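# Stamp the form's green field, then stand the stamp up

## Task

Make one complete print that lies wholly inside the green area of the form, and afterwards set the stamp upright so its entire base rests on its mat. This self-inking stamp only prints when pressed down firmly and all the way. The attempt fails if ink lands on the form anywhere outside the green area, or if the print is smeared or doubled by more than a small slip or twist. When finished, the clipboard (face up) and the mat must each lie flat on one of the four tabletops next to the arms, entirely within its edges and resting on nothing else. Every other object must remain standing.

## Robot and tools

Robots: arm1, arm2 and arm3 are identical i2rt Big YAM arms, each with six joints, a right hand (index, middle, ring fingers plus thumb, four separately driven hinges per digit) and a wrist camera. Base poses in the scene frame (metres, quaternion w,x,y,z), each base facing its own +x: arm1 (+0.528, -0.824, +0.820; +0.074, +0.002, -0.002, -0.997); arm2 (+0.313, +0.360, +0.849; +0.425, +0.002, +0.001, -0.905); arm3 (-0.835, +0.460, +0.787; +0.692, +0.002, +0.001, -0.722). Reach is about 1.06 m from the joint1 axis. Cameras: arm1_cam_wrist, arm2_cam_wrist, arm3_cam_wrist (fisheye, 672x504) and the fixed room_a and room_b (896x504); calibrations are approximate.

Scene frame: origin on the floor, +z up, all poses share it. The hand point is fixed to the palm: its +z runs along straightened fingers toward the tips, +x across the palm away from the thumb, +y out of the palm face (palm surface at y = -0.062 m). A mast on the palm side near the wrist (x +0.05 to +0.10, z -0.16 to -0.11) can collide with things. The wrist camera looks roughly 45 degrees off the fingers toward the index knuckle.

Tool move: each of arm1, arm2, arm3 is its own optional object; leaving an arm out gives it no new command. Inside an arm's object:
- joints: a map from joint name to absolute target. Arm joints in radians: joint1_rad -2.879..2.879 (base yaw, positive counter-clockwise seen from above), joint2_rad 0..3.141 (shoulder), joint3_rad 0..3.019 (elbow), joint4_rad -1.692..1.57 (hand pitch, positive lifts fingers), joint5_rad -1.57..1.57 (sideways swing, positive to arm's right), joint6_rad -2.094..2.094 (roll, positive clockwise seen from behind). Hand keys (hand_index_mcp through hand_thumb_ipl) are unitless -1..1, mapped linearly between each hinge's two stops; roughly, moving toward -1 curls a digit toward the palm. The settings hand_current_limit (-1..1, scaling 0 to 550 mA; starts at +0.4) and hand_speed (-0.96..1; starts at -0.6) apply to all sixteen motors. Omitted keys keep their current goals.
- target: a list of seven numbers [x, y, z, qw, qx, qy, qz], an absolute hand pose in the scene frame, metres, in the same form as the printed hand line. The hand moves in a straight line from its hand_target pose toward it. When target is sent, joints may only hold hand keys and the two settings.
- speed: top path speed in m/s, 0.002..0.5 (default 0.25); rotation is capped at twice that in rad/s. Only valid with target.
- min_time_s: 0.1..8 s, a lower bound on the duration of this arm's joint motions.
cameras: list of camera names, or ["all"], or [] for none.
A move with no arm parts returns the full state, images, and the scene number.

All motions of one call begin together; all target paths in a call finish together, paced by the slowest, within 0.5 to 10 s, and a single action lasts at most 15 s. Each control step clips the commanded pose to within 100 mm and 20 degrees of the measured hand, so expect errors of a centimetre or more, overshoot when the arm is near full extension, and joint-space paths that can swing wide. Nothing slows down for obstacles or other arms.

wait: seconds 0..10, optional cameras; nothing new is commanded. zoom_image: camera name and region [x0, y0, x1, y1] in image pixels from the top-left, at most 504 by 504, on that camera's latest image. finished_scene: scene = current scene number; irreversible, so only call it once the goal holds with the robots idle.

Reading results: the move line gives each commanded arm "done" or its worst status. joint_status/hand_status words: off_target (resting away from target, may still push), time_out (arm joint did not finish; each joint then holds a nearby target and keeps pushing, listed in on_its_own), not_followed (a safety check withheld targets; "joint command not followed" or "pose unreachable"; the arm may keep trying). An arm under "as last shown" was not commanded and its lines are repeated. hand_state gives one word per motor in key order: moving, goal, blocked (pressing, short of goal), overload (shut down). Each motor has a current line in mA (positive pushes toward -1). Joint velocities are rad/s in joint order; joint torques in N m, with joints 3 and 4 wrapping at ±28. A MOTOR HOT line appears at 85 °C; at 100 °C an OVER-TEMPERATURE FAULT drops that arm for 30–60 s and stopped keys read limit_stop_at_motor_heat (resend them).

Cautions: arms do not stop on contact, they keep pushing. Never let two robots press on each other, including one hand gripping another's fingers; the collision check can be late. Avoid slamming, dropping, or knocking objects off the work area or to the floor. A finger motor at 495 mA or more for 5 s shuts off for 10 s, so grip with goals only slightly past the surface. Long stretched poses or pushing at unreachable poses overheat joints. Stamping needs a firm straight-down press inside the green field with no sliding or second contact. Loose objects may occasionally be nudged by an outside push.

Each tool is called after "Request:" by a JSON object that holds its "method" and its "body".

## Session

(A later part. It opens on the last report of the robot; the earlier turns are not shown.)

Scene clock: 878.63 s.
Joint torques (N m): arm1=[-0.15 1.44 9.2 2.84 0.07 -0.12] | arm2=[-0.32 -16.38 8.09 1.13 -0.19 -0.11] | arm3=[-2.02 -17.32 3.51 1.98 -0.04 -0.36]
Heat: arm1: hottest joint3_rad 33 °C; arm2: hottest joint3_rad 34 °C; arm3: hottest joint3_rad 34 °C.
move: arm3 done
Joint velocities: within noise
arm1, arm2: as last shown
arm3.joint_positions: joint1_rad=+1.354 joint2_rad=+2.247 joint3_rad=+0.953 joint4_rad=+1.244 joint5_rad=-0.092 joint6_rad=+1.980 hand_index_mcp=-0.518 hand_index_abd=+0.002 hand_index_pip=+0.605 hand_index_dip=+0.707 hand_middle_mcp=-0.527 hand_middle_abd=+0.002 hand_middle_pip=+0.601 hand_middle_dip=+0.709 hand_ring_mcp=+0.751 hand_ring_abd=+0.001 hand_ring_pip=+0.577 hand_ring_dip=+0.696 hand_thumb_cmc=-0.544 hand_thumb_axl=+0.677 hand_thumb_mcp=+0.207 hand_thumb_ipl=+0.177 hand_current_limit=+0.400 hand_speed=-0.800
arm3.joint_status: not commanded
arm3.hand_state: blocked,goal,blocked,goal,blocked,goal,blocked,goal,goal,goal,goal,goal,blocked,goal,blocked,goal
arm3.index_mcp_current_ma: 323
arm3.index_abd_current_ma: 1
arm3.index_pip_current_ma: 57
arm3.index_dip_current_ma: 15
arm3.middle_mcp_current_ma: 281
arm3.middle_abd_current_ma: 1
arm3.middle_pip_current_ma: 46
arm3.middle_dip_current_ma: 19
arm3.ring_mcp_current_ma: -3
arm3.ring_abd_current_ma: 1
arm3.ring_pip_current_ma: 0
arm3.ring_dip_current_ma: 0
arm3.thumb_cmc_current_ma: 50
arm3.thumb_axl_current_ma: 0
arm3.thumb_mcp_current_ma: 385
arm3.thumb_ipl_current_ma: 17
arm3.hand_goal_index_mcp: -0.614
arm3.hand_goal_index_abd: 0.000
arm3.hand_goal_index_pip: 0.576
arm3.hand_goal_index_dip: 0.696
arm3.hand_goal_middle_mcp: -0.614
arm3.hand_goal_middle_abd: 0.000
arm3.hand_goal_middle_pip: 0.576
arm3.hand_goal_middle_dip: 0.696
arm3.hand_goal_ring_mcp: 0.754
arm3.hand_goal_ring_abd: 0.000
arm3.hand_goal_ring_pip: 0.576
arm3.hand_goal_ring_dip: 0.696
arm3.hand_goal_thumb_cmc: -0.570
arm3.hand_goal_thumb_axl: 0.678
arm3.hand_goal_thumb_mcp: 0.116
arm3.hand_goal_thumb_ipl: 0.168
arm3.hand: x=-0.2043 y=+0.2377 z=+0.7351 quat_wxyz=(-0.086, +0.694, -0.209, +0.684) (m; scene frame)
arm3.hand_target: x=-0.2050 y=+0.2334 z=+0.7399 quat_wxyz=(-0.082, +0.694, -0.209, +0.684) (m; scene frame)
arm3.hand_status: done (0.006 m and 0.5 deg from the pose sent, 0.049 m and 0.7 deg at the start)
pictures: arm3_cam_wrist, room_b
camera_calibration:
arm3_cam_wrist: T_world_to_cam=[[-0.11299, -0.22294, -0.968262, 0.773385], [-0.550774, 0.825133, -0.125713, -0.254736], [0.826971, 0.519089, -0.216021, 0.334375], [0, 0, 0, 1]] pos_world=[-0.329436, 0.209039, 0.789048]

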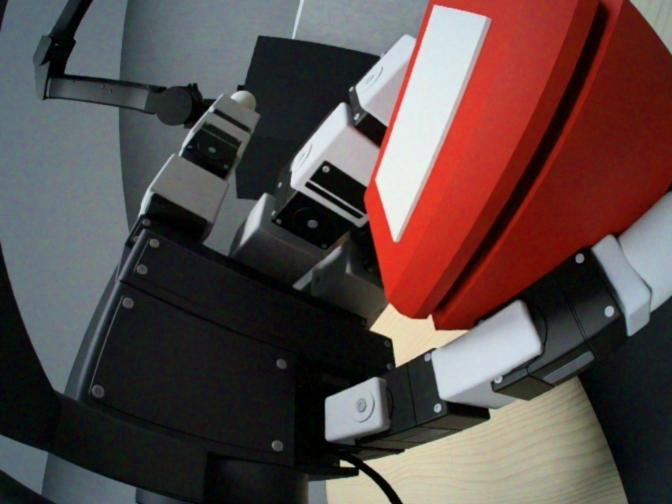

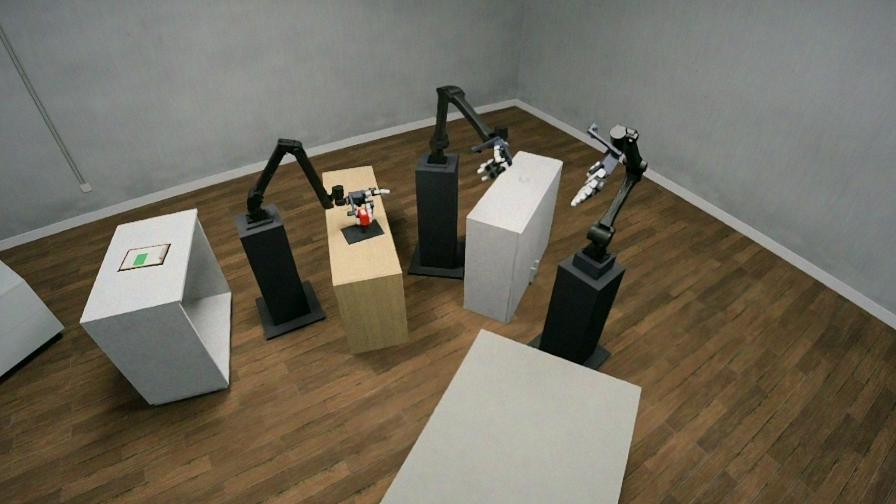

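Request:
{"method": "move", "body": {"arm3": {"target": [-0.205, 0.2335, 1.03, -0.0822, 0.6941, -0.2090, 0.6841], "speed": 0.15}}}

Request:
{"method": "move", "body": {"arm3": {"joints": {"joint1_rad": -1.25}, "min_time_s": 7.5}, "cameras": ["arm3_cam_wrist", "room_a", "room_b"]}}

Scene clock: 893.27 s.
Joint torques (N m): arm1=[-0.38 1.03 9.48 2.7 0.02 -0.07] | arm2=[-0.38 -16.38 8.09 1.11 -0.19 -0.11] | arm3=[-1.61 -13.1 12.36 1.92 0.08 -0.35]
Heat: arm1: hottest joint3_rad 33 °C; arm2: hottest joint3_rad 34 °C; arm3: hottest joint3_rad 34 °C.
move: arm3 off_target
Joint velocities: within noise
arm1, arm2: as last shown
arm3.joint_positions: joint1_rad=+1.354 joint2_rad=+1.572 joint3_rad=+0.964 joint4_rad=+0.508 joint5_rad=-0.092 joint6_rad=+1.980 hand_index_mcp=-0.518 hand_index_abd=+0.003 hand_index_pip=+0.605 hand_index_dip=+0.707 hand_middle_mcp=-0.527 hand_middle_abd=+0.003 hand_middle_pip=+0.601 hand_middle_dip=+0.709 hand_ring_mcp=+0.751 hand_ring_abd=+0.001 hand_ring_pip=+0.577 hand_ring_dip=+0.696 hand_thumb_cmc=-0.543 hand_thumb_axl=+0.677 hand_thumb_mcp=+0.207 hand_thumb_ipl=+0.177 hand_current_limit=+0.400 hand_speed=-0.800
arm3.joint_status: not commanded
arm3.hand_state: blocked,goal,blocked,goal,blocked,goal,blocked,goal,goal,goal,goal,goal,blocked,goal,blocked,goal
arm3.index_mcp_current_ma: 323
arm3.index_abd_current_ma: 2
arm3.index_pip_current_ma: 57
arm3.index_dip_current_ma: 16
arm3.middle_mcp_current_ma: 281
arm3.middle_abd_current_ma: 2
arm3.middle_pip_current_ma: 46
arm3.middle_dip_current_ma: 19
arm3.ring_mcp_current_ma: -3
arm3.ring_abd_current_ma: 1
arm3.ring_pip_current_ma: 0
arm3.ring_dip_current_ma: 0
arm3.thumb_cmc_current_ma: 52
arm3.thumb_axl_current_ma: 0
arm3.thumb_mcp_current_ma: 385
arm3.thumb_ipl_current_ma: 18
arm3.hand_goal_index_mcp: -0.614
arm3.hand_goal_index_abd: 0.000
arm3.hand_goal_index_pip: 0.576
arm3.hand_goal_index_dip: 0.696
arm3.hand_goal_middle_mcp: -0.614
arm3.hand_goal_middle_abd: 0.000
arm3.hand_goal_middle_pip: 0.576
arm3.hand_goal_middle_dip: 0.696
arm3.hand_goal_ring_mcp: 0.754
arm3.hand_goal_ring_abd: 0.000
arm3.hand_goal_ring_pip: 0.576
arm3.hand_goal_ring_dip: 0.696
arm3.hand_goal_thumb_cmc: -0.570
arm3.hand_goal_thumb_axl: 0.678
arm3.hand_goal_thumb_mcp: 0.116
arm3.hand_goal_thumb_ipl: 0.168
arm3.hand: x=-0.2201 y=+0.2409 z=+0.9980 quat_wxyz=(-0.086, +0.709, -0.215, +0.666) (m; scene frame)
arm3.hand_target: x=-0.2071 y=+0.2341 z=+1.0304 quat_wxyz=(-0.082, +0.694, -0.209, +0.684) (m; scene frame)
arm3.hand_status: off_target (0.036 m and 2.9 deg from the pose sent, 0.295 m and 0.5 deg at the start)
pictures: none

Scene clock: 901.23 s.
Joint torques (N m): arm1=[0.09 1.14 9.5 2.71 -0.02 -0.14] | arm2=[-0.38 -16.38 8.09 1.11 -0.19 -0.11] | arm3=[-1.61 -13.27 12.26 1.92 0.02 -0.35]
Heat: arm1: hottest joint3_rad 33 °C; arm2: hottest joint3_rad 34 °C; arm3: hottest joint3_rad 35 °C.
move: arm3 done
Joint velocities: within noise
arm1.joint_positions: joint1_rad=+0.147 joint2_rad=+0.604 joint3_rad=+1.315 joint4_rad=-1.244 joint5_rad=+0.076 joint6_rad=+1.052 hand_index_mcp=+0.755 hand_index_abd=+0.000 hand_index_pip=+0.577 hand_index_dip=+0.696 hand_middle_mcp=+0.755 hand_middle_abd=+0.000 hand_middle_pip=+0.577 hand_middle_dip=+0.696 hand_ring_mcp=+0.755 hand_ring_abd=+0.000 hand_ring_pip=+0.577 hand_ring_dip=+0.696 hand_thumb_cmc=+0.715 hand_thumb_axl=+0.677 hand_thumb_mcp=+0.226 hand_thumb_ipl=+0.168 hand_current_limit=+0.400 hand_speed=-0.600
arm1.joint_status: not commanded
arm1.hand_state: goal,goal,goal,goal,goal,goal,goal,goal,goal,goal,goal,goal,goal,goal,goal,goal
arm1.index_mcp_current_ma: 2
arm1.index_abd_current_ma: 0
arm1.index_pip_current_ma: 1
arm1.index_dip_current_ma: 0
arm1.middle_mcp_current_ma: 3
arm1.middle_abd_current_ma: 0
arm1.middle_pip_current_ma: 1
arm1.middle_dip_current_ma: 0
arm1.ring_mcp_current_ma: 2
arm1.ring_abd_current_ma: 0
arm1.ring_pip_current_ma: 1
arm1.ring_dip_current_ma: 0
arm1.thumb_cmc_current_ma: 3
arm1.thumb_axl_current_ma: -2
arm1.thumb_mcp_current_ma: 0
arm1.thumb_ipl_current_ma: -1
arm1.hand_goal_index_mcp: 0.754
arm1.hand_goal_index_abd: 0.000
arm1.hand_goal_index_pip: 0.576
arm1.hand_goal_index_dip: 0.696
arm1.hand_goal_middle_mcp: 0.754
arm1.hand_goal_middle_abd: 0.000
arm1.hand_goal_middle_pip: 0.576
arm1.hand_goal_middle_dip: 0.696
arm1.hand_goal_ring_mcp: 0.754
arm1.hand_goal_ring_abd: 0.000
arm1.hand_goal_ring_pip: 0.576
arm1.hand_goal_ring_dip: 0.696
arm1.hand_goal_thumb_cmc: 0.714
arm1.hand_goal_thumb_axl: 0.678
arm1.hand_goal_thumb_mcp: 0.226
arm1.hand_goal_thumb_ipl: 0.168
arm1.hand: x=+0.2518 y=-0.8023 z=+1.3672 quat_wxyz=(+0.488, +0.326, -0.805, -0.086) (m; scene frame)
arm1.hand_target: x=+0.2544 y=-0.8015 z=+1.3785 quat_wxyz=(+0.499, +0.323, -0.800, -0.087) (m; scene frame)
arm1.hand_status: not commanded
arm2: as last shown
arm3.joint_positions: joint1_rad=-1.249 joint2_rad=+1.572 joint3_rad=+0.964 joint4_rad=+0.508 joint5_rad=-0.091 joint6_rad=+1.980 hand_index_mcp=-0.518 hand_index_abd=+0.003 hand_index_pip=+0.606 hand_index_dip=+0.707 hand_middle_mcp=-0.527 hand_middle_abd=+0.003 hand_middle_pip=+0.601 hand_middle_dip=+0.709 hand_ring_mcp=+0.751 hand_ring_abd=+0.001 hand_ring_pip=+0.577 hand_ring_dip=+0.696 hand_thumb_cmc=-0.543 hand_thumb_axl=+0.677 hand_thumb_mcp=+0.206 hand_thumb_ipl=+0.178 hand_current_limit=+0.400 hand_speed=-0.800
arm3.joint_status: all done
arm3.hand_state: blocked,goal,blocked,goal,blocked,goal,blocked,goal,goal,goal,goal,goal,blocked,goal,blocked,goal
arm3.index_mcp_current_ma: 323
arm3.index_abd_current_ma: 2
arm3.index_pip_current_ma: 58
arm3.index_dip_current_ma: 16
arm3.middle_mcp_current_ma: 281
arm3.middle_abd_current_ma: 2
arm3.middle_pip_current_ma: 46
arm3.middle_dip_current_ma: 19
arm3.ring_mcp_current_ma: -3
arm3.ring_abd_current_ma: 1
arm3.ring_pip_current_ma: 0
arm3.ring_dip_current_ma: 0
arm3.thumb_cmc_current_ma: 52
arm3.thumb_axl_current_ma: 0
arm3.thumb_mcp_current_ma: 385
arm3.thumb_ipl_current_ma: 18
arm3.hand_goal_index_mcp: -0.614
arm3.hand_goal_index_abd: 0.000
arm3.hand_goal_index_pip: 0.576
arm3.hand_goal_index_dip: 0.696
arm3.hand_goal_middle_mcp: -0.614
arm3.hand_goal_middle_abd: 0.000
arm3.hand_goal_middle_pip: 0.576
arm3.hand_goal_middle_dip: 0.696
arm3.hand_goal_ring_mcp: 0.754
arm3.hand_goal_ring_abd: 0.000
arm3.hand_goal_ring_pip: 0.576
arm3.hand_goal_ring_dip: 0.696
arm3.hand_goal_thumb_cmc: -0.570
arm3.hand_goal_thumb_axl: 0.678
arm3.hand_goal_thumb_mcp: 0.116
arm3.hand_goal_thumb_ipl: 0.168
arm3.hand: x=-1.4746 y=+0.3313 z=+0.9963 quat_wxyz=(+0.619, -0.017, -0.742, +0.257) (m; scene frame)
arm3.hand_target: x=-1.4889 y=+0.3281 z=+1.0288 quat_wxyz=(+0.637, -0.013, -0.726, +0.260) (m; scene frame)
arm3.hand_status: not commanded
pictures: arm3_cam_wrist, room_a, room_b
camera_calibration:
arm3_cam_wrist: T_world_to_cam=[[0.0296314, 0.269282, -0.962605, 0.945236], [0.900874, -0.424434, -0.0910015, 1.52125], [-0.433068, -0.86449, -0.255166, 0.0321444], [0, 0, 0, 1]] pos_world=[-1.38455, 0.418926, 1.05653]

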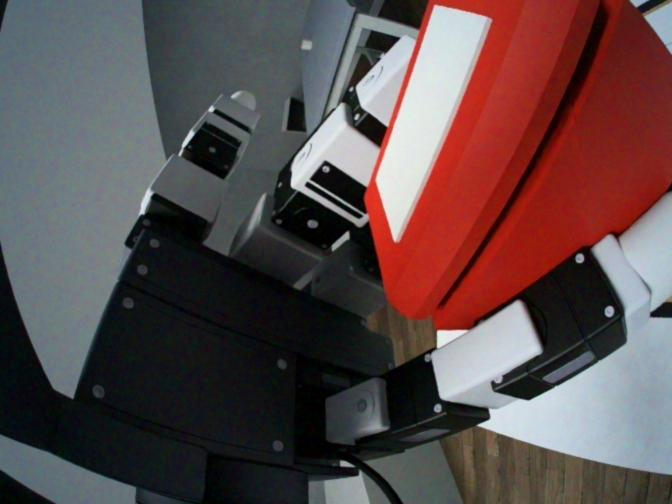

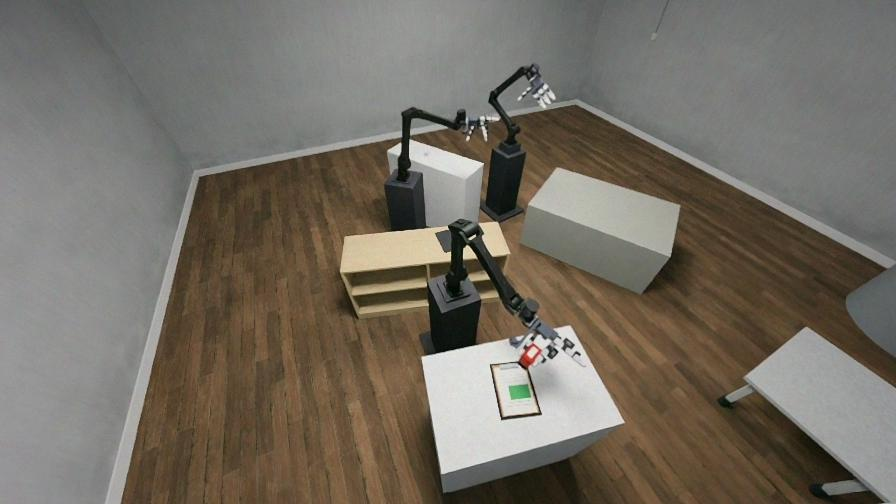

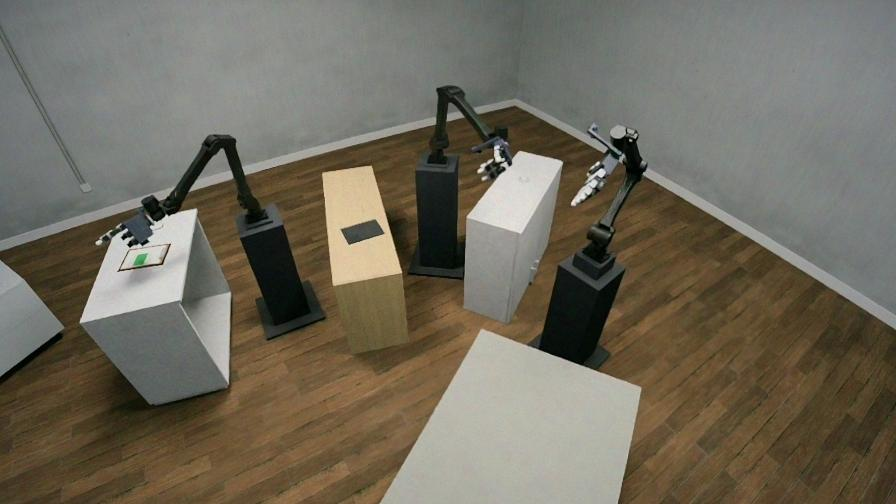

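Request:
{"method": "move", "body": {"arm3": {"target": [-1.552, 0.414, 1.0, 0.6887, -0.2699, -0.6728, 0.0210], "speed": 0.15}}}

Request:
{"method": "move", "body": {"arm3": {"target": [-1.552, 0.414, 0.94, 0.6887, -0.2699, -0.6728, 0.0210], "speed": 0.15}, "cameras": ["arm3_cam_wrist", "room_a", "room_b"]}}

Request:
{"method": "zoom_image", "body": {"camera": "room_a", "region": [480, 340, 560, 420]}}

Request:
{"method": "zoom_image", "body": {"camera": "arm3_cam_wrist", "region": [472, 0, 672, 200]}}

Scene clock: 932.90 s.
Joint torques (N m): arm1=[0.5 0.67 9.43 2.63 0.04 -0.11] | arm2=[-0.44 -16.32 8.09 1.14 -0.19 -0.11] | arm3=[-1.38 -16.15 12.49 1.44 0.26 -0.33]
Heat: arm1: hottest joint3_rad 33 °C; arm2: hottest joint2_rad 34 °C; arm3: hottest joint3_rad 39 °C.
move: arm3 off_target
Joint velocities: within noise
arm1: as last shown
arm2.joint_positions: joint1_rad=+0.795 joint2_rad=+1.720 joint3_rad=+1.294 joint4_rad=+0.587 joint5_rad=+0.749 joint6_rad=+2.021 hand_index_mcp=-0.203 hand_index_abd=+0.005 hand_index_pip=+0.578 hand_index_dip=+0.699 hand_middle_mcp=-0.203 hand_middle_abd=+0.002 hand_middle_pip=+0.578 hand_middle_dip=+0.698 hand_ring_mcp=+0.751 hand_ring_abd=+0.002 hand_ring_pip=+0.577 hand_ring_dip=+0.696 hand_thumb_cmc=-0.562 hand_thumb_axl=+0.676 hand_thumb_mcp=+0.428 hand_thumb_ipl=+0.170 hand_current_limit=+0.400 hand_speed=-0.600
arm2.joint_status: not commanded
arm2.hand_state: goal,goal,goal,goal,goal,goal,goal,goal,goal,goal,goal,goal,goal,goal,goal,goal
arm2.index_mcp_current_ma: -12
arm2.index_abd_current_ma: 16
arm2.index_pip_current_ma: 7
arm2.index_dip_current_ma: 11
arm2.middle_mcp_current_ma: -14
arm2.middle_abd_current_ma: 5
arm2.middle_pip_current_ma: 7
arm2.middle_dip_current_ma: 9
arm2.ring_mcp_current_ma: -11
arm2.ring_abd_current_ma: 7
arm2.ring_pip_current_ma: 3
arm2.ring_dip_current_ma: 0
arm2.thumb_cmc_current_ma: 31
arm2.thumb_axl_current_ma: -10
arm2.thumb_mcp_current_ma: -11
arm2.thumb_ipl_current_ma: 8
arm2.hand_goal_index_mcp: -0.200
arm2.hand_goal_index_abd: 0.000
arm2.hand_goal_index_pip: 0.576
arm2.hand_goal_index_dip: 0.696
arm2.hand_goal_middle_mcp: -0.200
arm2.hand_goal_middle_abd: 0.000
arm2.hand_goal_middle_pip: 0.576
arm2.hand_goal_middle_dip: 0.696
arm2.hand_goal_ring_mcp: 0.754
arm2.hand_goal_ring_abd: 0.000
arm2.hand_goal_ring_pip: 0.576
arm2.hand_goal_ring_dip: 0.696
arm2.hand_goal_thumb_cmc: -0.570
arm2.hand_goal_thumb_axl: 0.678
arm2.hand_goal_thumb_mcp: 0.430
arm2.hand_goal_thumb_ipl: 0.168
arm2.hand: x=+0.2131 y=-0.3113 z=+1.1513 quat_wxyz=(+0.552, +0.118, -0.655, +0.502) (m; scene frame)
arm2.hand_target: x=+0.2166 y=-0.3094 z=+1.1649 quat_wxyz=(+0.548, +0.111, -0.652, +0.512) (m; scene frame)
arm2.hand_status: not commanded
arm3.joint_positions: joint1_rad=-1.245 joint2_rad=+1.856 joint3_rad=+1.286 joint4_rad=+0.473 joint5_rad=+0.629 joint6_rad=+2.026 hand_index_mcp=-0.518 hand_index_abd=+0.003 hand_index_pip=+0.606 hand_index_dip=+0.707 hand_middle_mcp=-0.527 hand_middle_abd=+0.003 hand_middle_pip=+0.601 hand_middle_dip=+0.709 hand_ring_mcp=+0.751 hand_ring_abd=+0.001 hand_ring_pip=+0.577 hand_ring_dip=+0.696 hand_thumb_cmc=-0.543 hand_thumb_axl=+0.677 hand_thumb_mcp=+0.206 hand_thumb_ipl=+0.178 hand_current_limit=+0.400 hand_speed=-0.800
arm3.joint_status: not commanded
arm3.hand_state: blocked,goal,blocked,goal,blocked,goal,blocked,goal,goal,goal,goal,goal,blocked,goal,blocked,goal
arm3.index_mcp_current_ma: 323
arm3.index_abd_current_ma: 2
arm3.index_pip_current_ma: 58
arm3.index_dip_current_ma: 16
arm3.middle_mcp_current_ma: 281
arm3.middle_abd_current_ma: 2
arm3.middle_pip_current_ma: 46
arm3.middle_dip_current_ma: 19
arm3.ring_mcp_current_ma: -3
arm3.ring_abd_current_ma: 1
arm3.ring_pip_current_ma: 0
arm3.ring_dip_current_ma: 0
arm3.thumb_cmc_current_ma: 52
arm3.thumb_axl_current_ma: 0
arm3.thumb_mcp_current_ma: 385
arm3.thumb_ipl_current_ma: 18
arm3.hand_goal_index_mcp: -0.614
arm3.hand_goal_index_abd: 0.000
arm3.hand_goal_index_pip: 0.576
arm3.hand_goal_index_dip: 0.696
arm3.hand_goal_middle_mcp: -0.614
arm3.hand_goal_middle_abd: 0.000
arm3.hand_goal_middle_pip: 0.576
arm3.hand_goal_middle_dip: 0.696
arm3.hand_goal_ring_mcp: 0.754
arm3.hand_goal_ring_abd: 0.000
arm3.hand_goal_ring_pip: 0.576
arm3.hand_goal_ring_dip: 0.696
arm3.hand_goal_thumb_cmc: -0.570
arm3.hand_goal_thumb_axl: 0.678
arm3.hand_goal_thumb_mcp: 0.116
arm3.hand_goal_thumb_ipl: 0.168
arm3.hand: x=-1.5355 y=+0.4178 z=+0.9797 quat_wxyz=(+0.678, -0.266, -0.685, +0.016) (m; scene frame)
arm3.hand_target: x=-1.5503 y=+0.4142 z=+1.0002 quat_wxyz=(+0.689, -0.270, -0.673, +0.021) (m; scene frame)
arm3.hand_status: off_target (0.026 m and 1.9 deg from the pose sent, 0.113 m and 41.4 deg at the start)
pictures: none

Scene clock: 934.13 s.
Joint torques (N m): arm1=[-0.21 1.38 9.26 2.69 0.07 -0.12] | arm2=[-0.44 -16.38 8.09 1.13 -0.19 -0.11] | arm3=[-1.49 -17.73 8.61 3.15 0.28 -0.36]
Heat: arm1: hottest joint3_rad 33 °C; arm2: hottest joint2_rad 34 °C; arm3: hottest joint3_rad 40 °C.
move: arm3 off_target
Joint velocities: within noise
arm1, arm2: as last shown
arm3.joint_positions: joint1_rad=-1.245 joint2_rad=+1.956 joint3_rad=+1.286 joint4_rad=+0.563 joint5_rad=+0.629 joint6_rad=+2.030 hand_index_mcp=-0.518 hand_index_abd=+0.003 hand_index_pip=+0.606 hand_index_dip=+0.707 hand_middle_mcp=-0.527 hand_middle_abd=+0.003 hand_middle_pip=+0.601 hand_middle_dip=+0.709 hand_ring_mcp=+0.751 hand_ring_abd=+0.001 hand_ring_pip=+0.577 hand_ring_dip=+0.696 hand_thumb_cmc=-0.543 hand_thumb_axl=+0.677 hand_thumb_mcp=+0.206 hand_thumb_ipl=+0.178 hand_current_limit=+0.400 hand_speed=-0.800
arm3.joint_status: not commanded
arm3.hand_state: blocked,goal,blocked,goal,blocked,goal,blocked,goal,goal,goal,goal,goal,blocked,goal,blocked,goal
arm3.index_mcp_current_ma: 323
arm3.index_abd_current_ma: 2
arm3.index_pip_current_ma: 58
arm3.index_dip_current_ma: 16
arm3.middle_mcp_current_ma: 281
arm3.middle_abd_current_ma: 2
arm3.middle_pip_current_ma: 46
arm3.middle_dip_current_ma: 19
arm3.ring_mcp_current_ma: -3
arm3.ring_abd_current_ma: 1
arm3.ring_pip_current_ma: 0
arm3.ring_dip_current_ma: 0
arm3.thumb_cmc_current_ma: 52
arm3.thumb_axl_current_ma: 0
arm3.thumb_mcp_current_ma: 385
arm3.thumb_ipl_current_ma: 18
arm3.hand_goal_index_mcp: -0.614
arm3.hand_goal_index_abd: 0.000
arm3.hand_goal_index_pip: 0.576
arm3.hand_goal_index_dip: 0.696
arm3.hand_goal_middle_mcp: -0.614
arm3.hand_goal_middle_abd: 0.000
arm3.hand_goal_middle_pip: 0.576
arm3.hand_goal_middle_dip: 0.696
arm3.hand_goal_ring_mcp: 0.754
arm3.hand_goal_ring_abd: 0.000
arm3.hand_goal_ring_pip: 0.576
arm3.hand_goal_ring_dip: 0.696
arm3.hand_goal_thumb_cmc: -0.570
arm3.hand_goal_thumb_axl: 0.678
arm3.hand_goal_thumb_mcp: 0.116
arm3.hand_goal_thumb_ipl: 0.168
arm3.hand: x=-1.5456 y=+0.4149 z=+0.9280 quat_wxyz=(+0.676, -0.267, -0.687, +0.015) (m; scene frame)
arm3.hand_target: x=-1.5517 y=+0.4140 z=+0.9400 quat_wxyz=(+0.688, -0.270, -0.673, +0.021) (m; scene frame)
arm3.hand_status: off_target (0.014 m and 2.4 deg from the pose sent, 0.043 m and 1.9 deg at the start)
pictures: arm3_cam_wrist, room_a, room_b
camera_calibration:
arm3_cam_wrist: T_world_to_cam=[[0.192552, 0.210161, -0.958518, 1.13156], [0.399683, -0.908898, -0.118991, 1.06681], [-0.896202, -0.360191, -0.259008, -0.865292], [0, 0, 0, 1]] pos_world=[-1.41975, 0.42014, 0.987448]

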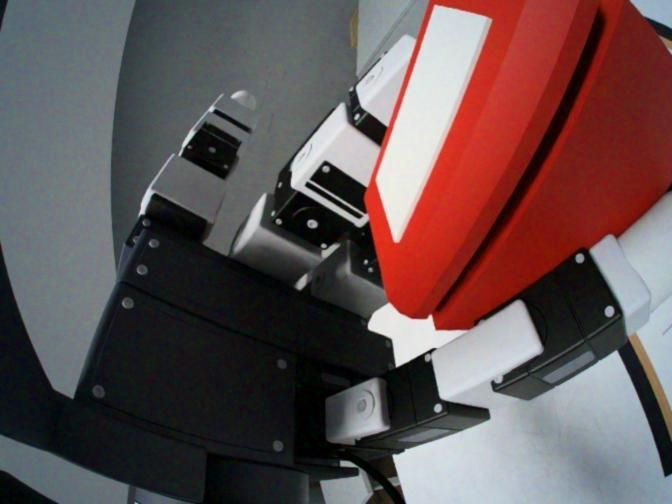

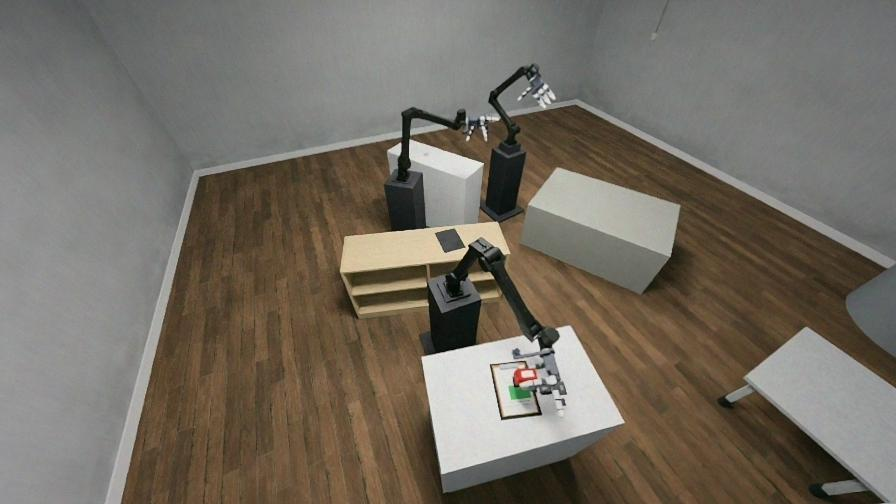

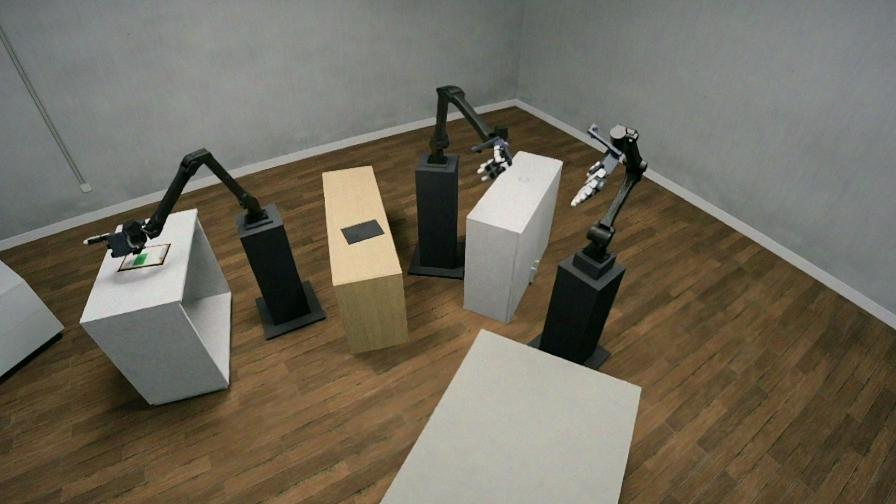

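Scaled by 6.300 from the camera's 896x504 image, which has a finer 1280x720 frame.

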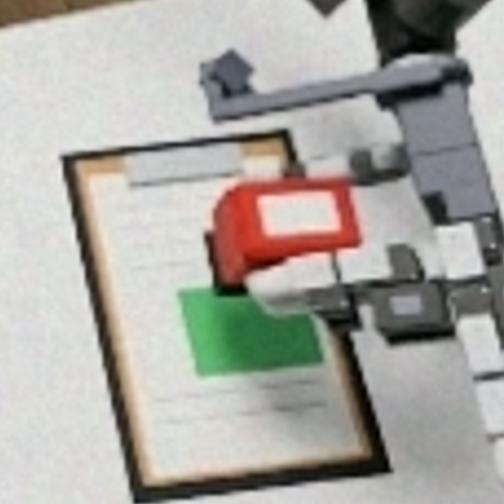

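Scaled by 2.520 from the camera's 672x504 image, which has a finer 960x720 frame.

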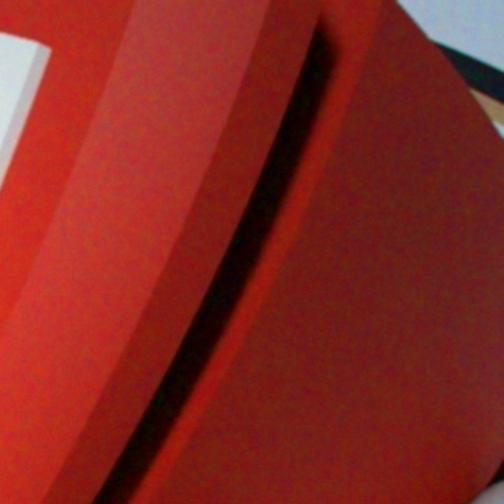

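Request:
{"method": "move", "body": {"arm3": {"target": [-1.573, 0.425, 0.90, 0.6887, -0.2699, -0.6728, 0.0210], "speed": 0.1}, "cameras": ["arm3_cam_wrist", "room_a", "room_b"]}}

Request:
{"method": "zoom_image", "body": {"camera": "room_a", "region": [480, 350, 550, 420]}}

Request:
{"method": "zoom_image", "body": {"camera": "room_b", "region": [110, 225, 180, 285]}}

Scene clock: 972.43 s.
Joint torques (N m): arm1=[0.32 0.44 9.28 2.69 0.02 -0.11] | arm2=[-0.38 -16.38 8.09 1.13 -0.19 -0.11] | arm3=[-2.2 -18.49 10.7 3.15 0.05 -0.39]
Heat: arm1: hottest joint3_rad 33 °C; arm2: hottest joint2_rad 34 °C; arm3: hottest joint3_rad 40 °C.
move: arm3 off_target
Joint velocities: within noise
arm1, arm2: as last shown
arm3.joint_positions: joint1_rad=-1.261 joint2_rad=+2.056 joint3_rad=+1.286 joint4_rad=+0.627 joint5_rad=+0.610 joint6_rad=+2.030 hand_index_mcp=-0.518 hand_index_abd=+0.003 hand_index_pip=+0.606 hand_index_dip=+0.707 hand_middle_mcp=-0.527 hand_middle_abd=+0.003 hand_middle_pip=+0.601 hand_middle_dip=+0.709 hand_ring_mcp=+0.751 hand_ring_abd=+0.001 hand_ring_pip=+0.577 hand_ring_dip=+0.696 hand_thumb_cmc=-0.543 hand_thumb_axl=+0.677 hand_thumb_mcp=+0.206 hand_thumb_ipl=+0.178 hand_current_limit=+0.400 hand_speed=-0.800
arm3.joint_status: not commanded
arm3.hand_state: blocked,goal,blocked,goal,blocked,goal,blocked,goal,goal,goal,goal,goal,blocked,goal,blocked,goal
arm3.index_mcp_current_ma: 323
arm3.index_abd_current_ma: 2
arm3.index_pip_current_ma: 58
arm3.index_dip_current_ma: 16
arm3.middle_mcp_current_ma: 281
arm3.middle_abd_current_ma: 2
arm3.middle_pip_current_ma: 46
arm3.middle_dip_current_ma: 19
arm3.ring_mcp_current_ma: -3
arm3.ring_abd_current_ma: 1
arm3.ring_pip_current_ma: 0
arm3.ring_dip_current_ma: 0
arm3.thumb_cmc_current_ma: 52
arm3.thumb_axl_current_ma: 0
arm3.thumb_mcp_current_ma: 385
arm3.thumb_ipl_current_ma: 18
arm3.hand_goal_index_mcp: -0.614
arm3.hand_goal_index_abd: 0.000
arm3.hand_goal_index_pip: 0.576
arm3.hand_goal_index_dip: 0.696
arm3.hand_goal_middle_mcp: -0.614
arm3.hand_goal_middle_abd: 0.000
arm3.hand_goal_middle_pip: 0.576
arm3.hand_goal_middle_dip: 0.696
arm3.hand_goal_ring_mcp: 0.754
arm3.hand_goal_ring_abd: 0.000
arm3.hand_goal_ring_pip: 0.576
arm3.hand_goal_ring_dip: 0.696
arm3.hand_goal_thumb_cmc: -0.570
arm3.hand_goal_thumb_axl: 0.678
arm3.hand_goal_thumb_mcp: 0.116
arm3.hand_goal_thumb_ipl: 0.168
arm3.hand: x=-1.5518 y=+0.4235 z=+0.8711 quat_wxyz=(+0.665, -0.264, -0.699, +0.008) (m; scene frame)
arm3.hand_target: x=-1.5707 y=+0.4253 z=+0.9007 quat_wxyz=(+0.689, -0.270, -0.673, +0.021) (m; scene frame)
arm3.hand_status: off_target (0.036 m and 4.4 deg from the pose sent, 0.040 m and 2.3 deg at the start)
pictures: arm3_cam_wrist, room_a, room_b
camera_calibration:
arm3_cam_wrist: T_world_to_cam=[[0.224963, 0.217535, -0.949774, 1.11596], [0.405565, -0.907212, -0.111725, 1.07232], [-0.885951, -0.360061, -0.292314, -0.837665], [0, 0, 0, 1]] pos_world=[-1.42807, 0.428455, 0.93485]

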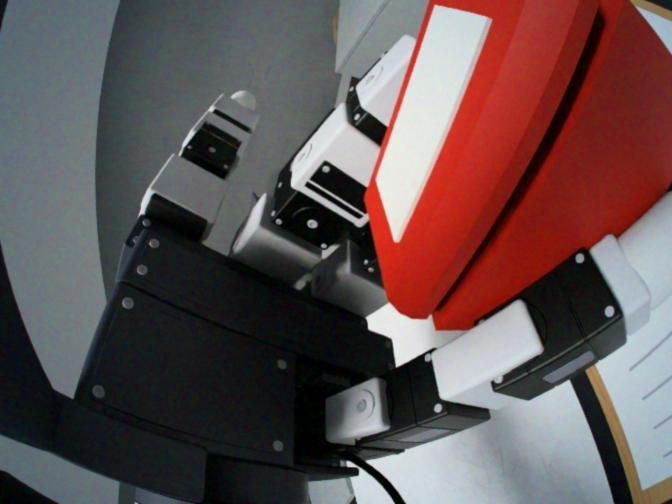

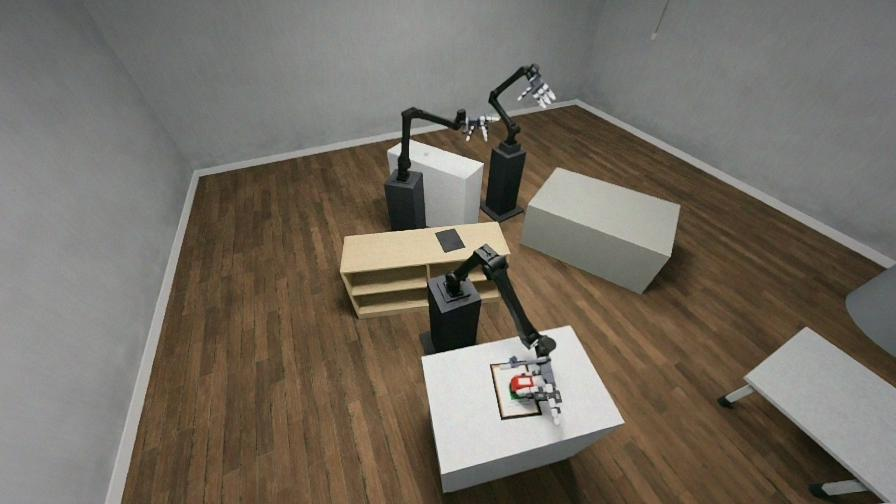

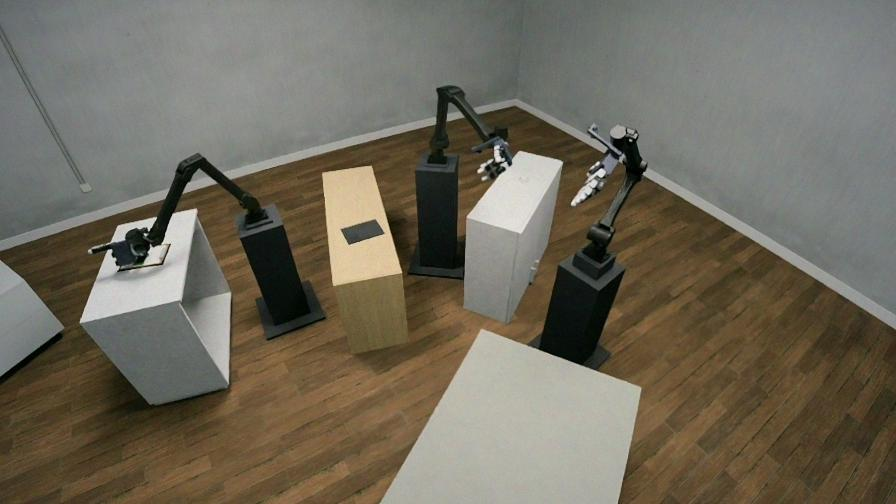

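Scaled by 7.200 from the camera's 896x504 image, which has a finer 1280x720 frame.

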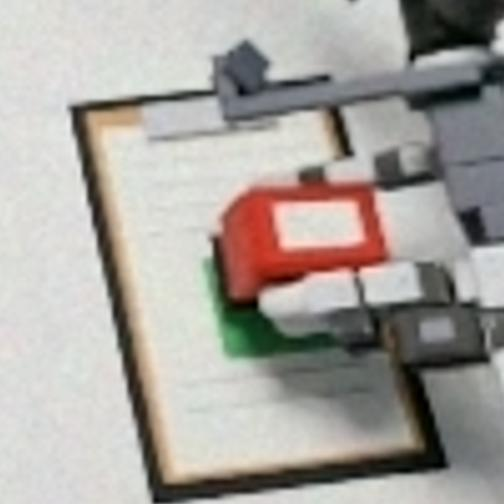

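Scaled by 7.200 from the camera's 896x504 image, which has a finer 1280x720 frame.

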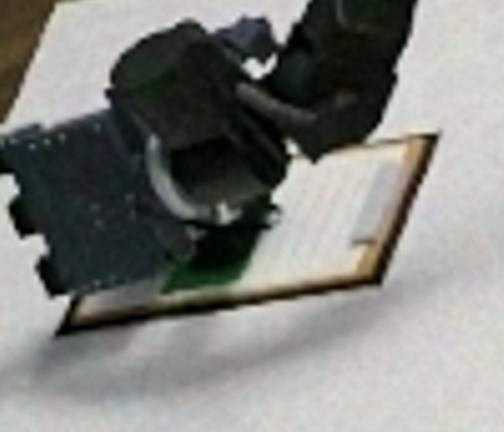

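Request:
{"method": "move", "body": {"arm3": {"target": [-1.582, 0.427, 0.912, 0.7054, -0.2740, -0.6525, 0.0300], "speed": 0.1}, "cameras": ["arm3_cam_wrist", "room_a"]}}

Request:
{"method": "zoom_image", "body": {"camera": "room_a", "region": [480, 350, 550, 420]}}

Scene clock: 1002.40 s.
Joint torques (N m): arm1=[0.09 1.03 9.32 2.89 0.03 -0.17] | arm2=[-0.38 -16.32 8.1 1.13 -0.19 -0.11] | arm3=[-2.49 -17.9 11.04 3.14 -0.01 -0.43]
Heat: arm1: hottest joint3_rad 33 °C; arm2: hottest joint2_rad 34 °C; arm3: hottest joint3_rad 41 °C.
move: arm3 off_target
Joint velocities: within noise
arm1, arm2: as last shown
arm3.joint_positions: joint1_rad=-1.265 joint2_rad=+2.056 joint3_rad=+1.302 joint4_rad=+0.675 joint5_rad=+0.610 joint6_rad=+2.030 hand_index_mcp=-0.518 hand_index_abd=+0.003 hand_index_pip=+0.606 hand_index_dip=+0.707 hand_middle_mcp=-0.527 hand_middle_abd=+0.003 hand_middle_pip=+0.601 hand_middle_dip=+0.709 hand_ring_mcp=+0.751 hand_ring_abd=+0.001 hand_ring_pip=+0.577 hand_ring_dip=+0.696 hand_thumb_cmc=-0.543 hand_thumb_axl=+0.677 hand_thumb_mcp=+0.206 hand_thumb_ipl=+0.178 hand_current_limit=+0.400 hand_speed=-0.800
arm3.joint_status: not commanded
arm3.hand_state: blocked,goal,blocked,goal,blocked,goal,blocked,goal,goal,goal,goal,goal,blocked,goal,blocked,goal
arm3.index_mcp_current_ma: 323
arm3.index_abd_current_ma: 2
arm3.index_pip_current_ma: 58
arm3.index_dip_current_ma: 16
arm3.middle_mcp_current_ma: 281
arm3.middle_abd_current_ma: 2
arm3.middle_pip_current_ma: 46
arm3.middle_dip_current_ma: 19
arm3.ring_mcp_current_ma: -3
arm3.ring_abd_current_ma: 1
arm3.ring_pip_current_ma: 0
arm3.ring_dip_current_ma: 0
arm3.thumb_cmc_current_ma: 52
arm3.thumb_axl_current_ma: 0
arm3.thumb_mcp_current_ma: 385
arm3.thumb_ipl_current_ma: 18
arm3.hand_goal_index_mcp: -0.614
arm3.hand_goal_index_abd: 0.000
arm3.hand_goal_index_pip: 0.576
arm3.hand_goal_index_dip: 0.696
arm3.hand_goal_middle_mcp: -0.614
arm3.hand_goal_middle_abd: 0.000
arm3.hand_goal_middle_pip: 0.576
arm3.hand_goal_middle_dip: 0.696
arm3.hand_goal_ring_mcp: 0.754
arm3.hand_goal_ring_abd: 0.000
arm3.hand_goal_ring_pip: 0.576
arm3.hand_goal_ring_dip: 0.696
arm3.hand_goal_thumb_cmc: -0.570
arm3.hand_goal_thumb_axl: 0.678
arm3.hand_goal_thumb_mcp: 0.116
arm3.hand_goal_thumb_ipl: 0.168
arm3.hand: x=-1.5609 y=+0.4232 z=+0.8864 quat_wxyz=(+0.684, -0.270, -0.678, +0.022) (m; scene frame)
arm3.hand_target: x=-1.5797 y=+0.4273 z=+0.9125 quat_wxyz=(+0.706, -0.274, -0.653, +0.030) (m; scene frame)
arm3.hand_status: off_target (0.033 m and 4.0 deg from the pose sent, 0.051 m and 7.6 deg at the start)
pictures: arm3_cam_wrist, room_a
camera_calibration:
arm3_cam_wrist: T_world_to_cam=[[0.166527, 0.201024, -0.965328, 1.06215], [0.396158, -0.910149, -0.121193, 1.07244], [-0.902955, -0.36224, -0.231201, -0.921057], [0, 0, 0, 1]] pos_world=[-1.43341, 0.428919, 0.942346]

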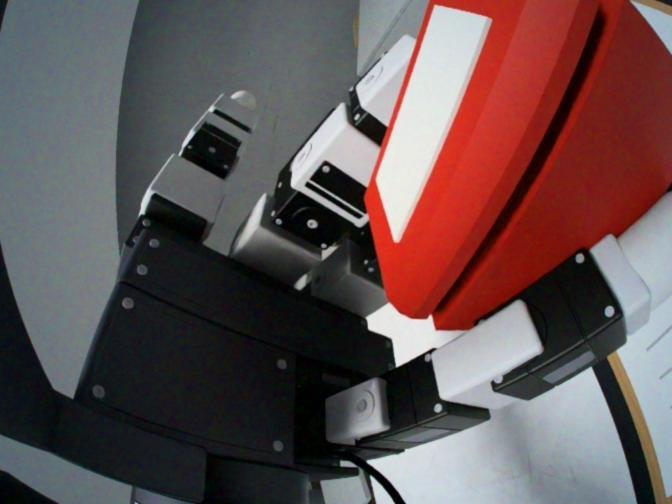

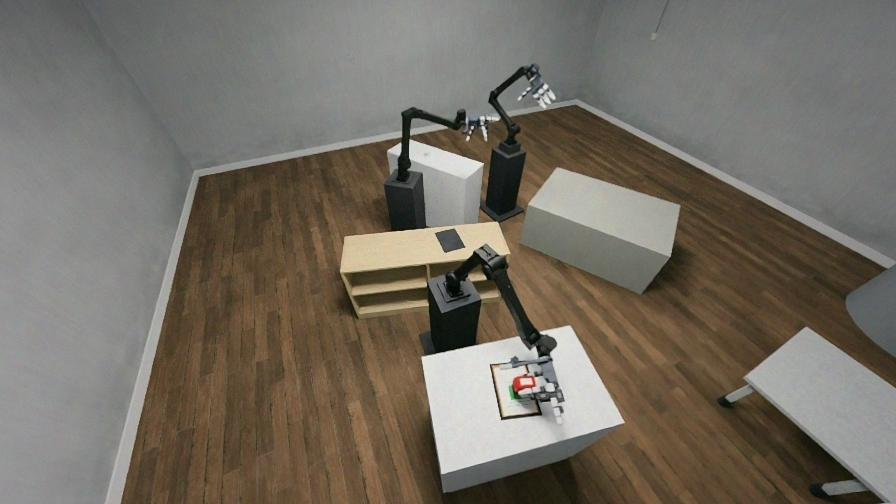

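Scaled by 7.200 from the camera's 896x504 image, which has a finer 1280x720 frame.

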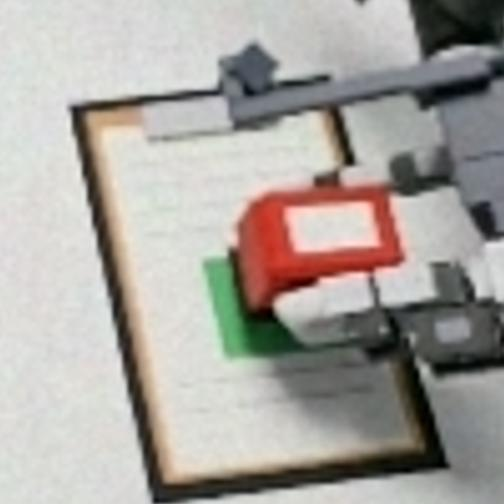

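Request:
{"method": "move", "body": {"arm3": {"target": [-1.587, 0.441, 0.905, 0.7054, -0.2740, -0.6525, 0.0300], "speed": 0.1}, "cameras": ["arm3_cam_wrist", "room_a"]}}

Request:
{"method": "zoom_image", "body": {"camera": "room_a", "region": [490, 360, 540, 410]}}

Scene clock: 1012.10 s.
Joint torques (N m): arm1=[0.09 1.03 9.2 2.7 0 -0.11] | arm2=[-0.44 -16.38 8.09 1.13 -0.19 -0.11] | arm3=[-2.2 -17.67 11.17 3.21 -0.04 -0.43]
Heat: arm1: hottest joint3_rad 33 °C; arm2: hottest joint2_rad 34 °C; arm3: hottest joint3_rad 41 °C.
move: arm3 off_target
Joint velocities: within noise
arm1, arm2: as last shown
arm3.joint_positions: joint1_rad=-1.292 joint2_rad=+2.066 joint3_rad=+1.304 joint4_rad=+0.686 joint5_rad=+0.587 joint6_rad=+2.030 hand_index_mcp=-0.518 hand_index_abd=+0.003 hand_index_pip=+0.606 hand_index_dip=+0.707 hand_middle_mcp=-0.527 hand_middle_abd=+0.003 hand_middle_pip=+0.601 hand_middle_dip=+0.709 hand_ring_mcp=+0.751 hand_ring_abd=+0.001 hand_ring_pip=+0.577 hand_ring_dip=+0.696 hand_thumb_cmc=-0.543 hand_thumb_axl=+0.677 hand_thumb_mcp=+0.206 hand_thumb_ipl=+0.178 hand_current_limit=+0.400 hand_speed=-0.800
arm3.joint_status: not commanded
arm3.hand_state: blocked,goal,blocked,goal,blocked,goal,blocked,goal,goal,goal,goal,goal,blocked,goal,blocked,goal
arm3.index_mcp_current_ma: 323
arm3.index_abd_current_ma: 2
arm3.index_pip_current_ma: 58
arm3.index_dip_current_ma: 16
arm3.middle_mcp_current_ma: 281
arm3.middle_abd_current_ma: 2
arm3.middle_pip_current_ma: 46
arm3.middle_dip_current_ma: 19
arm3.ring_mcp_current_ma: -3
arm3.ring_abd_current_ma: 1
arm3.ring_pip_current_ma: 0
arm3.ring_dip_current_ma: 0
arm3.thumb_cmc_current_ma: 52
arm3.thumb_axl_current_ma: 0
arm3.thumb_mcp_current_ma: 385
arm3.thumb_ipl_current_ma: 18
arm3.hand_goal_index_mcp: -0.614
arm3.hand_goal_index_abd: 0.000
arm3.hand_goal_index_pip: 0.576
arm3.hand_goal_index_dip: 0.696
arm3.hand_goal_middle_mcp: -0.614
arm3.hand_goal_middle_abd: 0.000
arm3.hand_goal_middle_pip: 0.576
arm3.hand_goal_middle_dip: 0.696
arm3.hand_goal_ring_mcp: 0.754
arm3.hand_goal_ring_abd: 0.000
arm3.hand_goal_ring_pip: 0.576
arm3.hand_goal_ring_dip: 0.696
arm3.hand_goal_thumb_cmc: -0.570
arm3.hand_goal_thumb_axl: 0.678
arm3.hand_goal_thumb_mcp: 0.116
arm3.hand_goal_thumb_ipl: 0.168
arm3.hand: x=-1.5655 y=+0.4399 z=+0.8816 quat_wxyz=(+0.684, -0.272, -0.676, +0.021) (m; scene frame)
arm3.hand_target: x=-1.5847 y=+0.4412 z=+0.9056 quat_wxyz=(+0.706, -0.274, -0.653, +0.030) (m; scene frame)
arm3.hand_status: off_target (0.032 m and 3.8 deg from the pose sent, 0.037 m and 4.0 deg at the start)
pictures: arm3_cam_wrist, room_a
camera_calibration:
arm3_cam_wrist: T_world_to_cam=[[0.165732, 0.198036, -0.966082, 1.05571], [0.391717, -0.912253, -0.119802, 1.08174], [-0.905036, -0.358576, -0.228764, -0.927374], [0, 0, 0, 1]] pos_world=[-1.43801, 0.445215, 0.937345]

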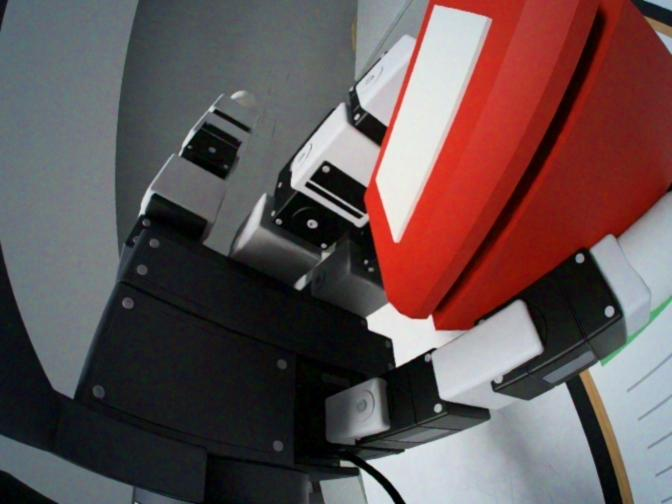

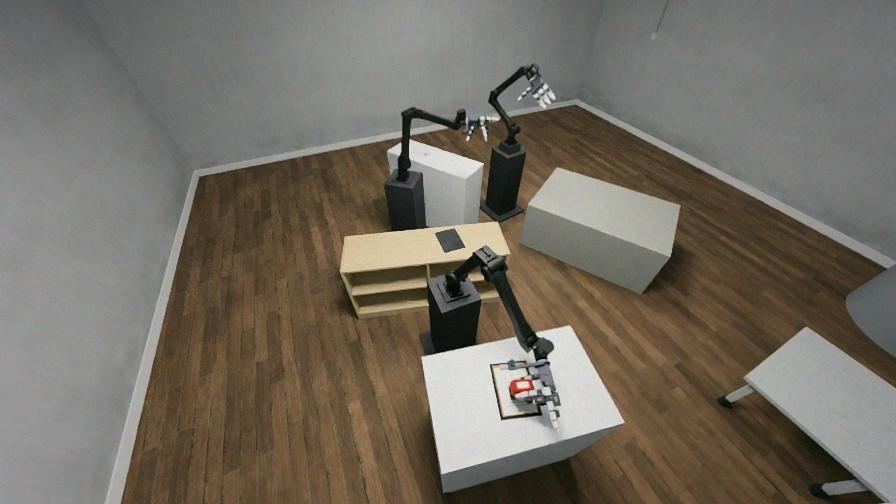

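Scaled by 10.080 from the camera's 896x504 image, which has a finer 1280x720 frame.

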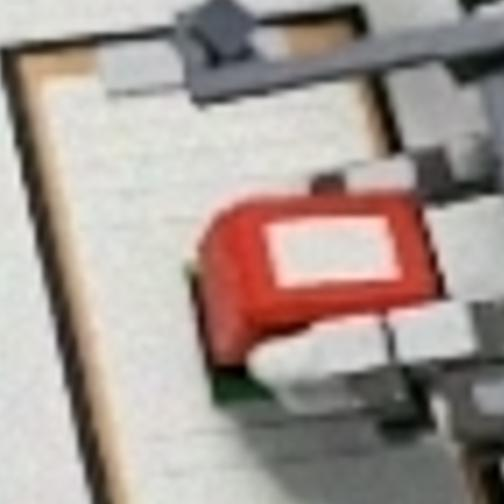

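Request:
{"method": "move", "body": {"arm3": {"target": [-1.589, 0.434, 0.897, 0.7054, -0.2740, -0.6525, 0.0300], "speed": 0.08}, "cameras": ["arm3_cam_wrist", "room_a"]}}

Request:
{"method": "zoom_image", "body": {"camera": "room_a", "region": [490, 360, 540, 410]}}

Scene clock: 1026.50 s.
Joint torques (N m): arm1=[-0.5 0.56 9.51 2.63 0.05 -0.15] | arm2=[-0.38 -16.32 8.09 1.13 -0.19 -0.11] | arm3=[-1.26 -17.9 11.02 3.19 0.24 -0.42]
Heat: arm1: hottest joint3_rad 33 °C; arm2: hottest joint2_rad 34 °C; arm3: hottest joint3_rad 41 °C.
move: arm3 off_target
Joint velocities: within noise
arm1, arm2: as last shown
arm3.joint_positions: joint1_rad=-1.292 joint2_rad=+2.088 joint3_rad=+1.317 joint4_rad=+0.693 joint5_rad=+0.590 joint6_rad=+2.030 hand_index_mcp=-0.518 hand_index_abd=+0.003 hand_index_pip=+0.606 hand_index_dip=+0.707 hand_middle_mcp=-0.527 hand_middle_abd=+0.003 hand_middle_pip=+0.601 hand_middle_dip=+0.709 hand_ring_mcp=+0.751 hand_ring_abd=+0.001 hand_ring_pip=+0.577 hand_ring_dip=+0.696 hand_thumb_cmc=-0.543 hand_thumb_axl=+0.677 hand_thumb_mcp=+0.206 hand_thumb_ipl=+0.178 hand_current_limit=+0.400 hand_speed=-0.800
arm3.joint_status: not commanded
arm3.hand_state: blocked,goal,blocked,goal,blocked,goal,blocked,goal,goal,goal,goal,goal,blocked,goal,blocked,goal
arm3.index_mcp_current_ma: 323
arm3.index_abd_current_ma: 2
arm3.index_pip_current_ma: 58
arm3.index_dip_current_ma: 16
arm3.middle_mcp_current_ma: 281
arm3.middle_abd_current_ma: 2
arm3.middle_pip_current_ma: 46
arm3.middle_dip_current_ma: 19
arm3.ring_mcp_current_ma: -3
arm3.ring_abd_current_ma: 1
arm3.ring_pip_current_ma: 0
arm3.ring_dip_current_ma: 0
arm3.thumb_cmc_current_ma: 52
arm3.thumb_axl_current_ma: 0
arm3.thumb_mcp_current_ma: 385
arm3.thumb_ipl_current_ma: 18
arm3.hand_goal_index_mcp: -0.614
arm3.hand_goal_index_abd: 0.000
arm3.hand_goal_index_pip: 0.576
arm3.hand_goal_index_dip: 0.696
arm3.hand_goal_middle_mcp: -0.614
arm3.hand_goal_middle_abd: 0.000
arm3.hand_goal_middle_pip: 0.576
arm3.hand_goal_middle_dip: 0.696
arm3.hand_goal_ring_mcp: 0.754
arm3.hand_goal_ring_abd: 0.000
arm3.hand_goal_ring_pip: 0.576
arm3.hand_goal_ring_dip: 0.696
arm3.hand_goal_thumb_cmc: -0.570
arm3.hand_goal_thumb_axl: 0.678
arm3.hand_goal_thumb_mcp: 0.116
arm3.hand_goal_thumb_ipl: 0.168
arm3.hand: x=-1.5688 y=+0.4395 z=+0.8736 quat_wxyz=(+0.684, -0.273, -0.677, +0.020) (m; scene frame)
arm3.hand_target: x=-1.5869 y=+0.4341 z=+0.8974 quat_wxyz=(+0.705, -0.274, -0.653, +0.030) (m; scene frame)
arm3.hand_status: off_target (0.031 m and 3.9 deg from the pose sent, 0.029 m and 3.8 deg at the start)
pictures: arm3_cam_wrist, room_a
camera_calibration:
arm3_cam_wrist: T_world_to_cam=[[0.167725, 0.198079, -0.965729, 1.05144], [0.389045, -0.913399, -0.119777, 1.07795], [-0.905821, -0.355623, -0.230262, -0.933603], [0, 0, 0, 1]] pos_world=[-1.4414, 0.444317, 0.929545]

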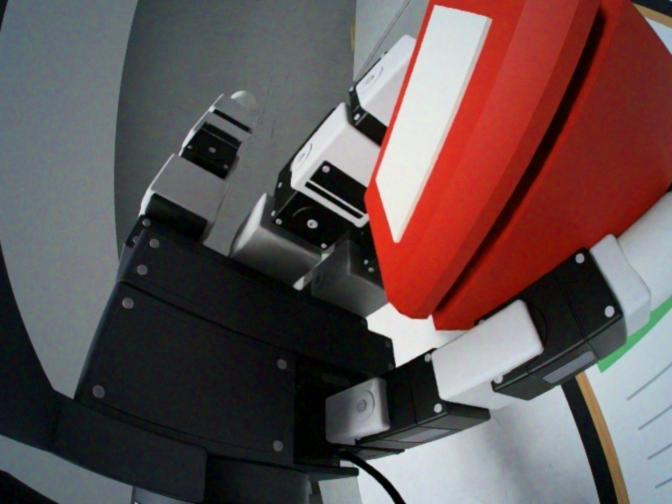

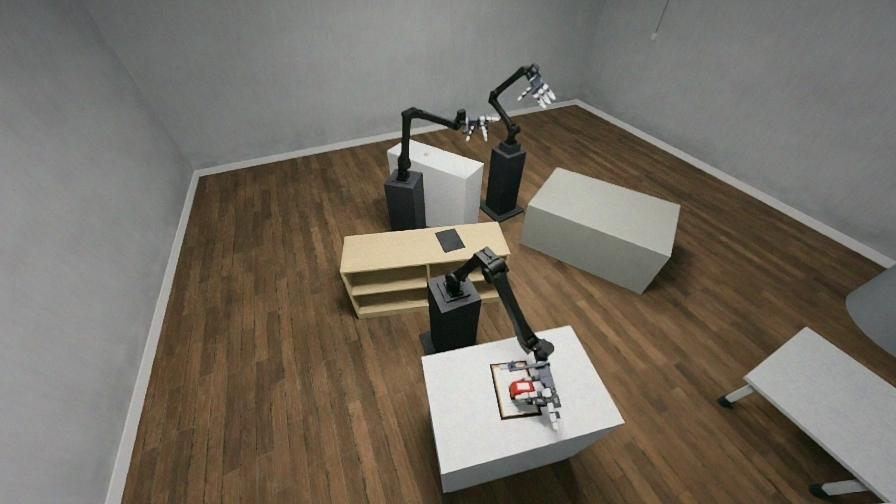

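Scaled by 10.080 from the camera's 896x504 image, which has a finer 1280x720 frame.

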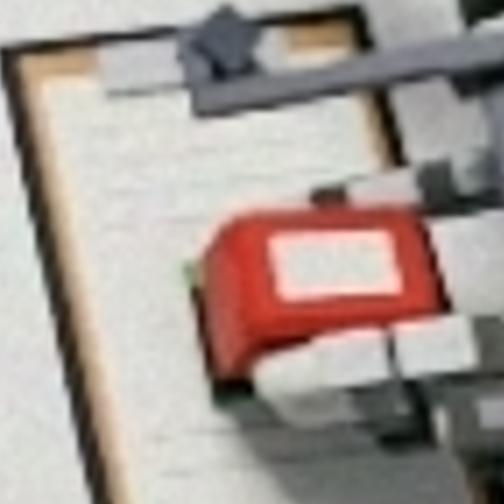

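Request:
{"method": "zoom_image", "body": {"camera": "room_a", "region": [503, 378, 538, 408]}}

Scaled by 14.400 from the camera's 896x504 image, which has a finer 1280x720 frame.

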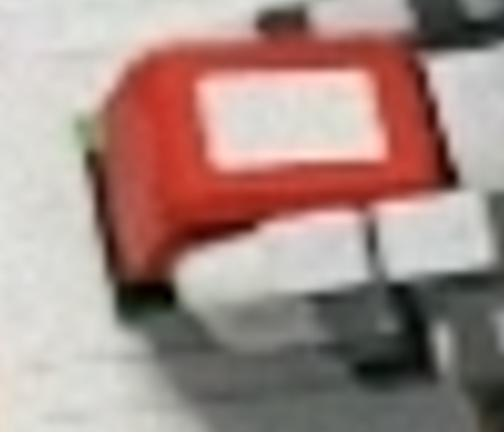

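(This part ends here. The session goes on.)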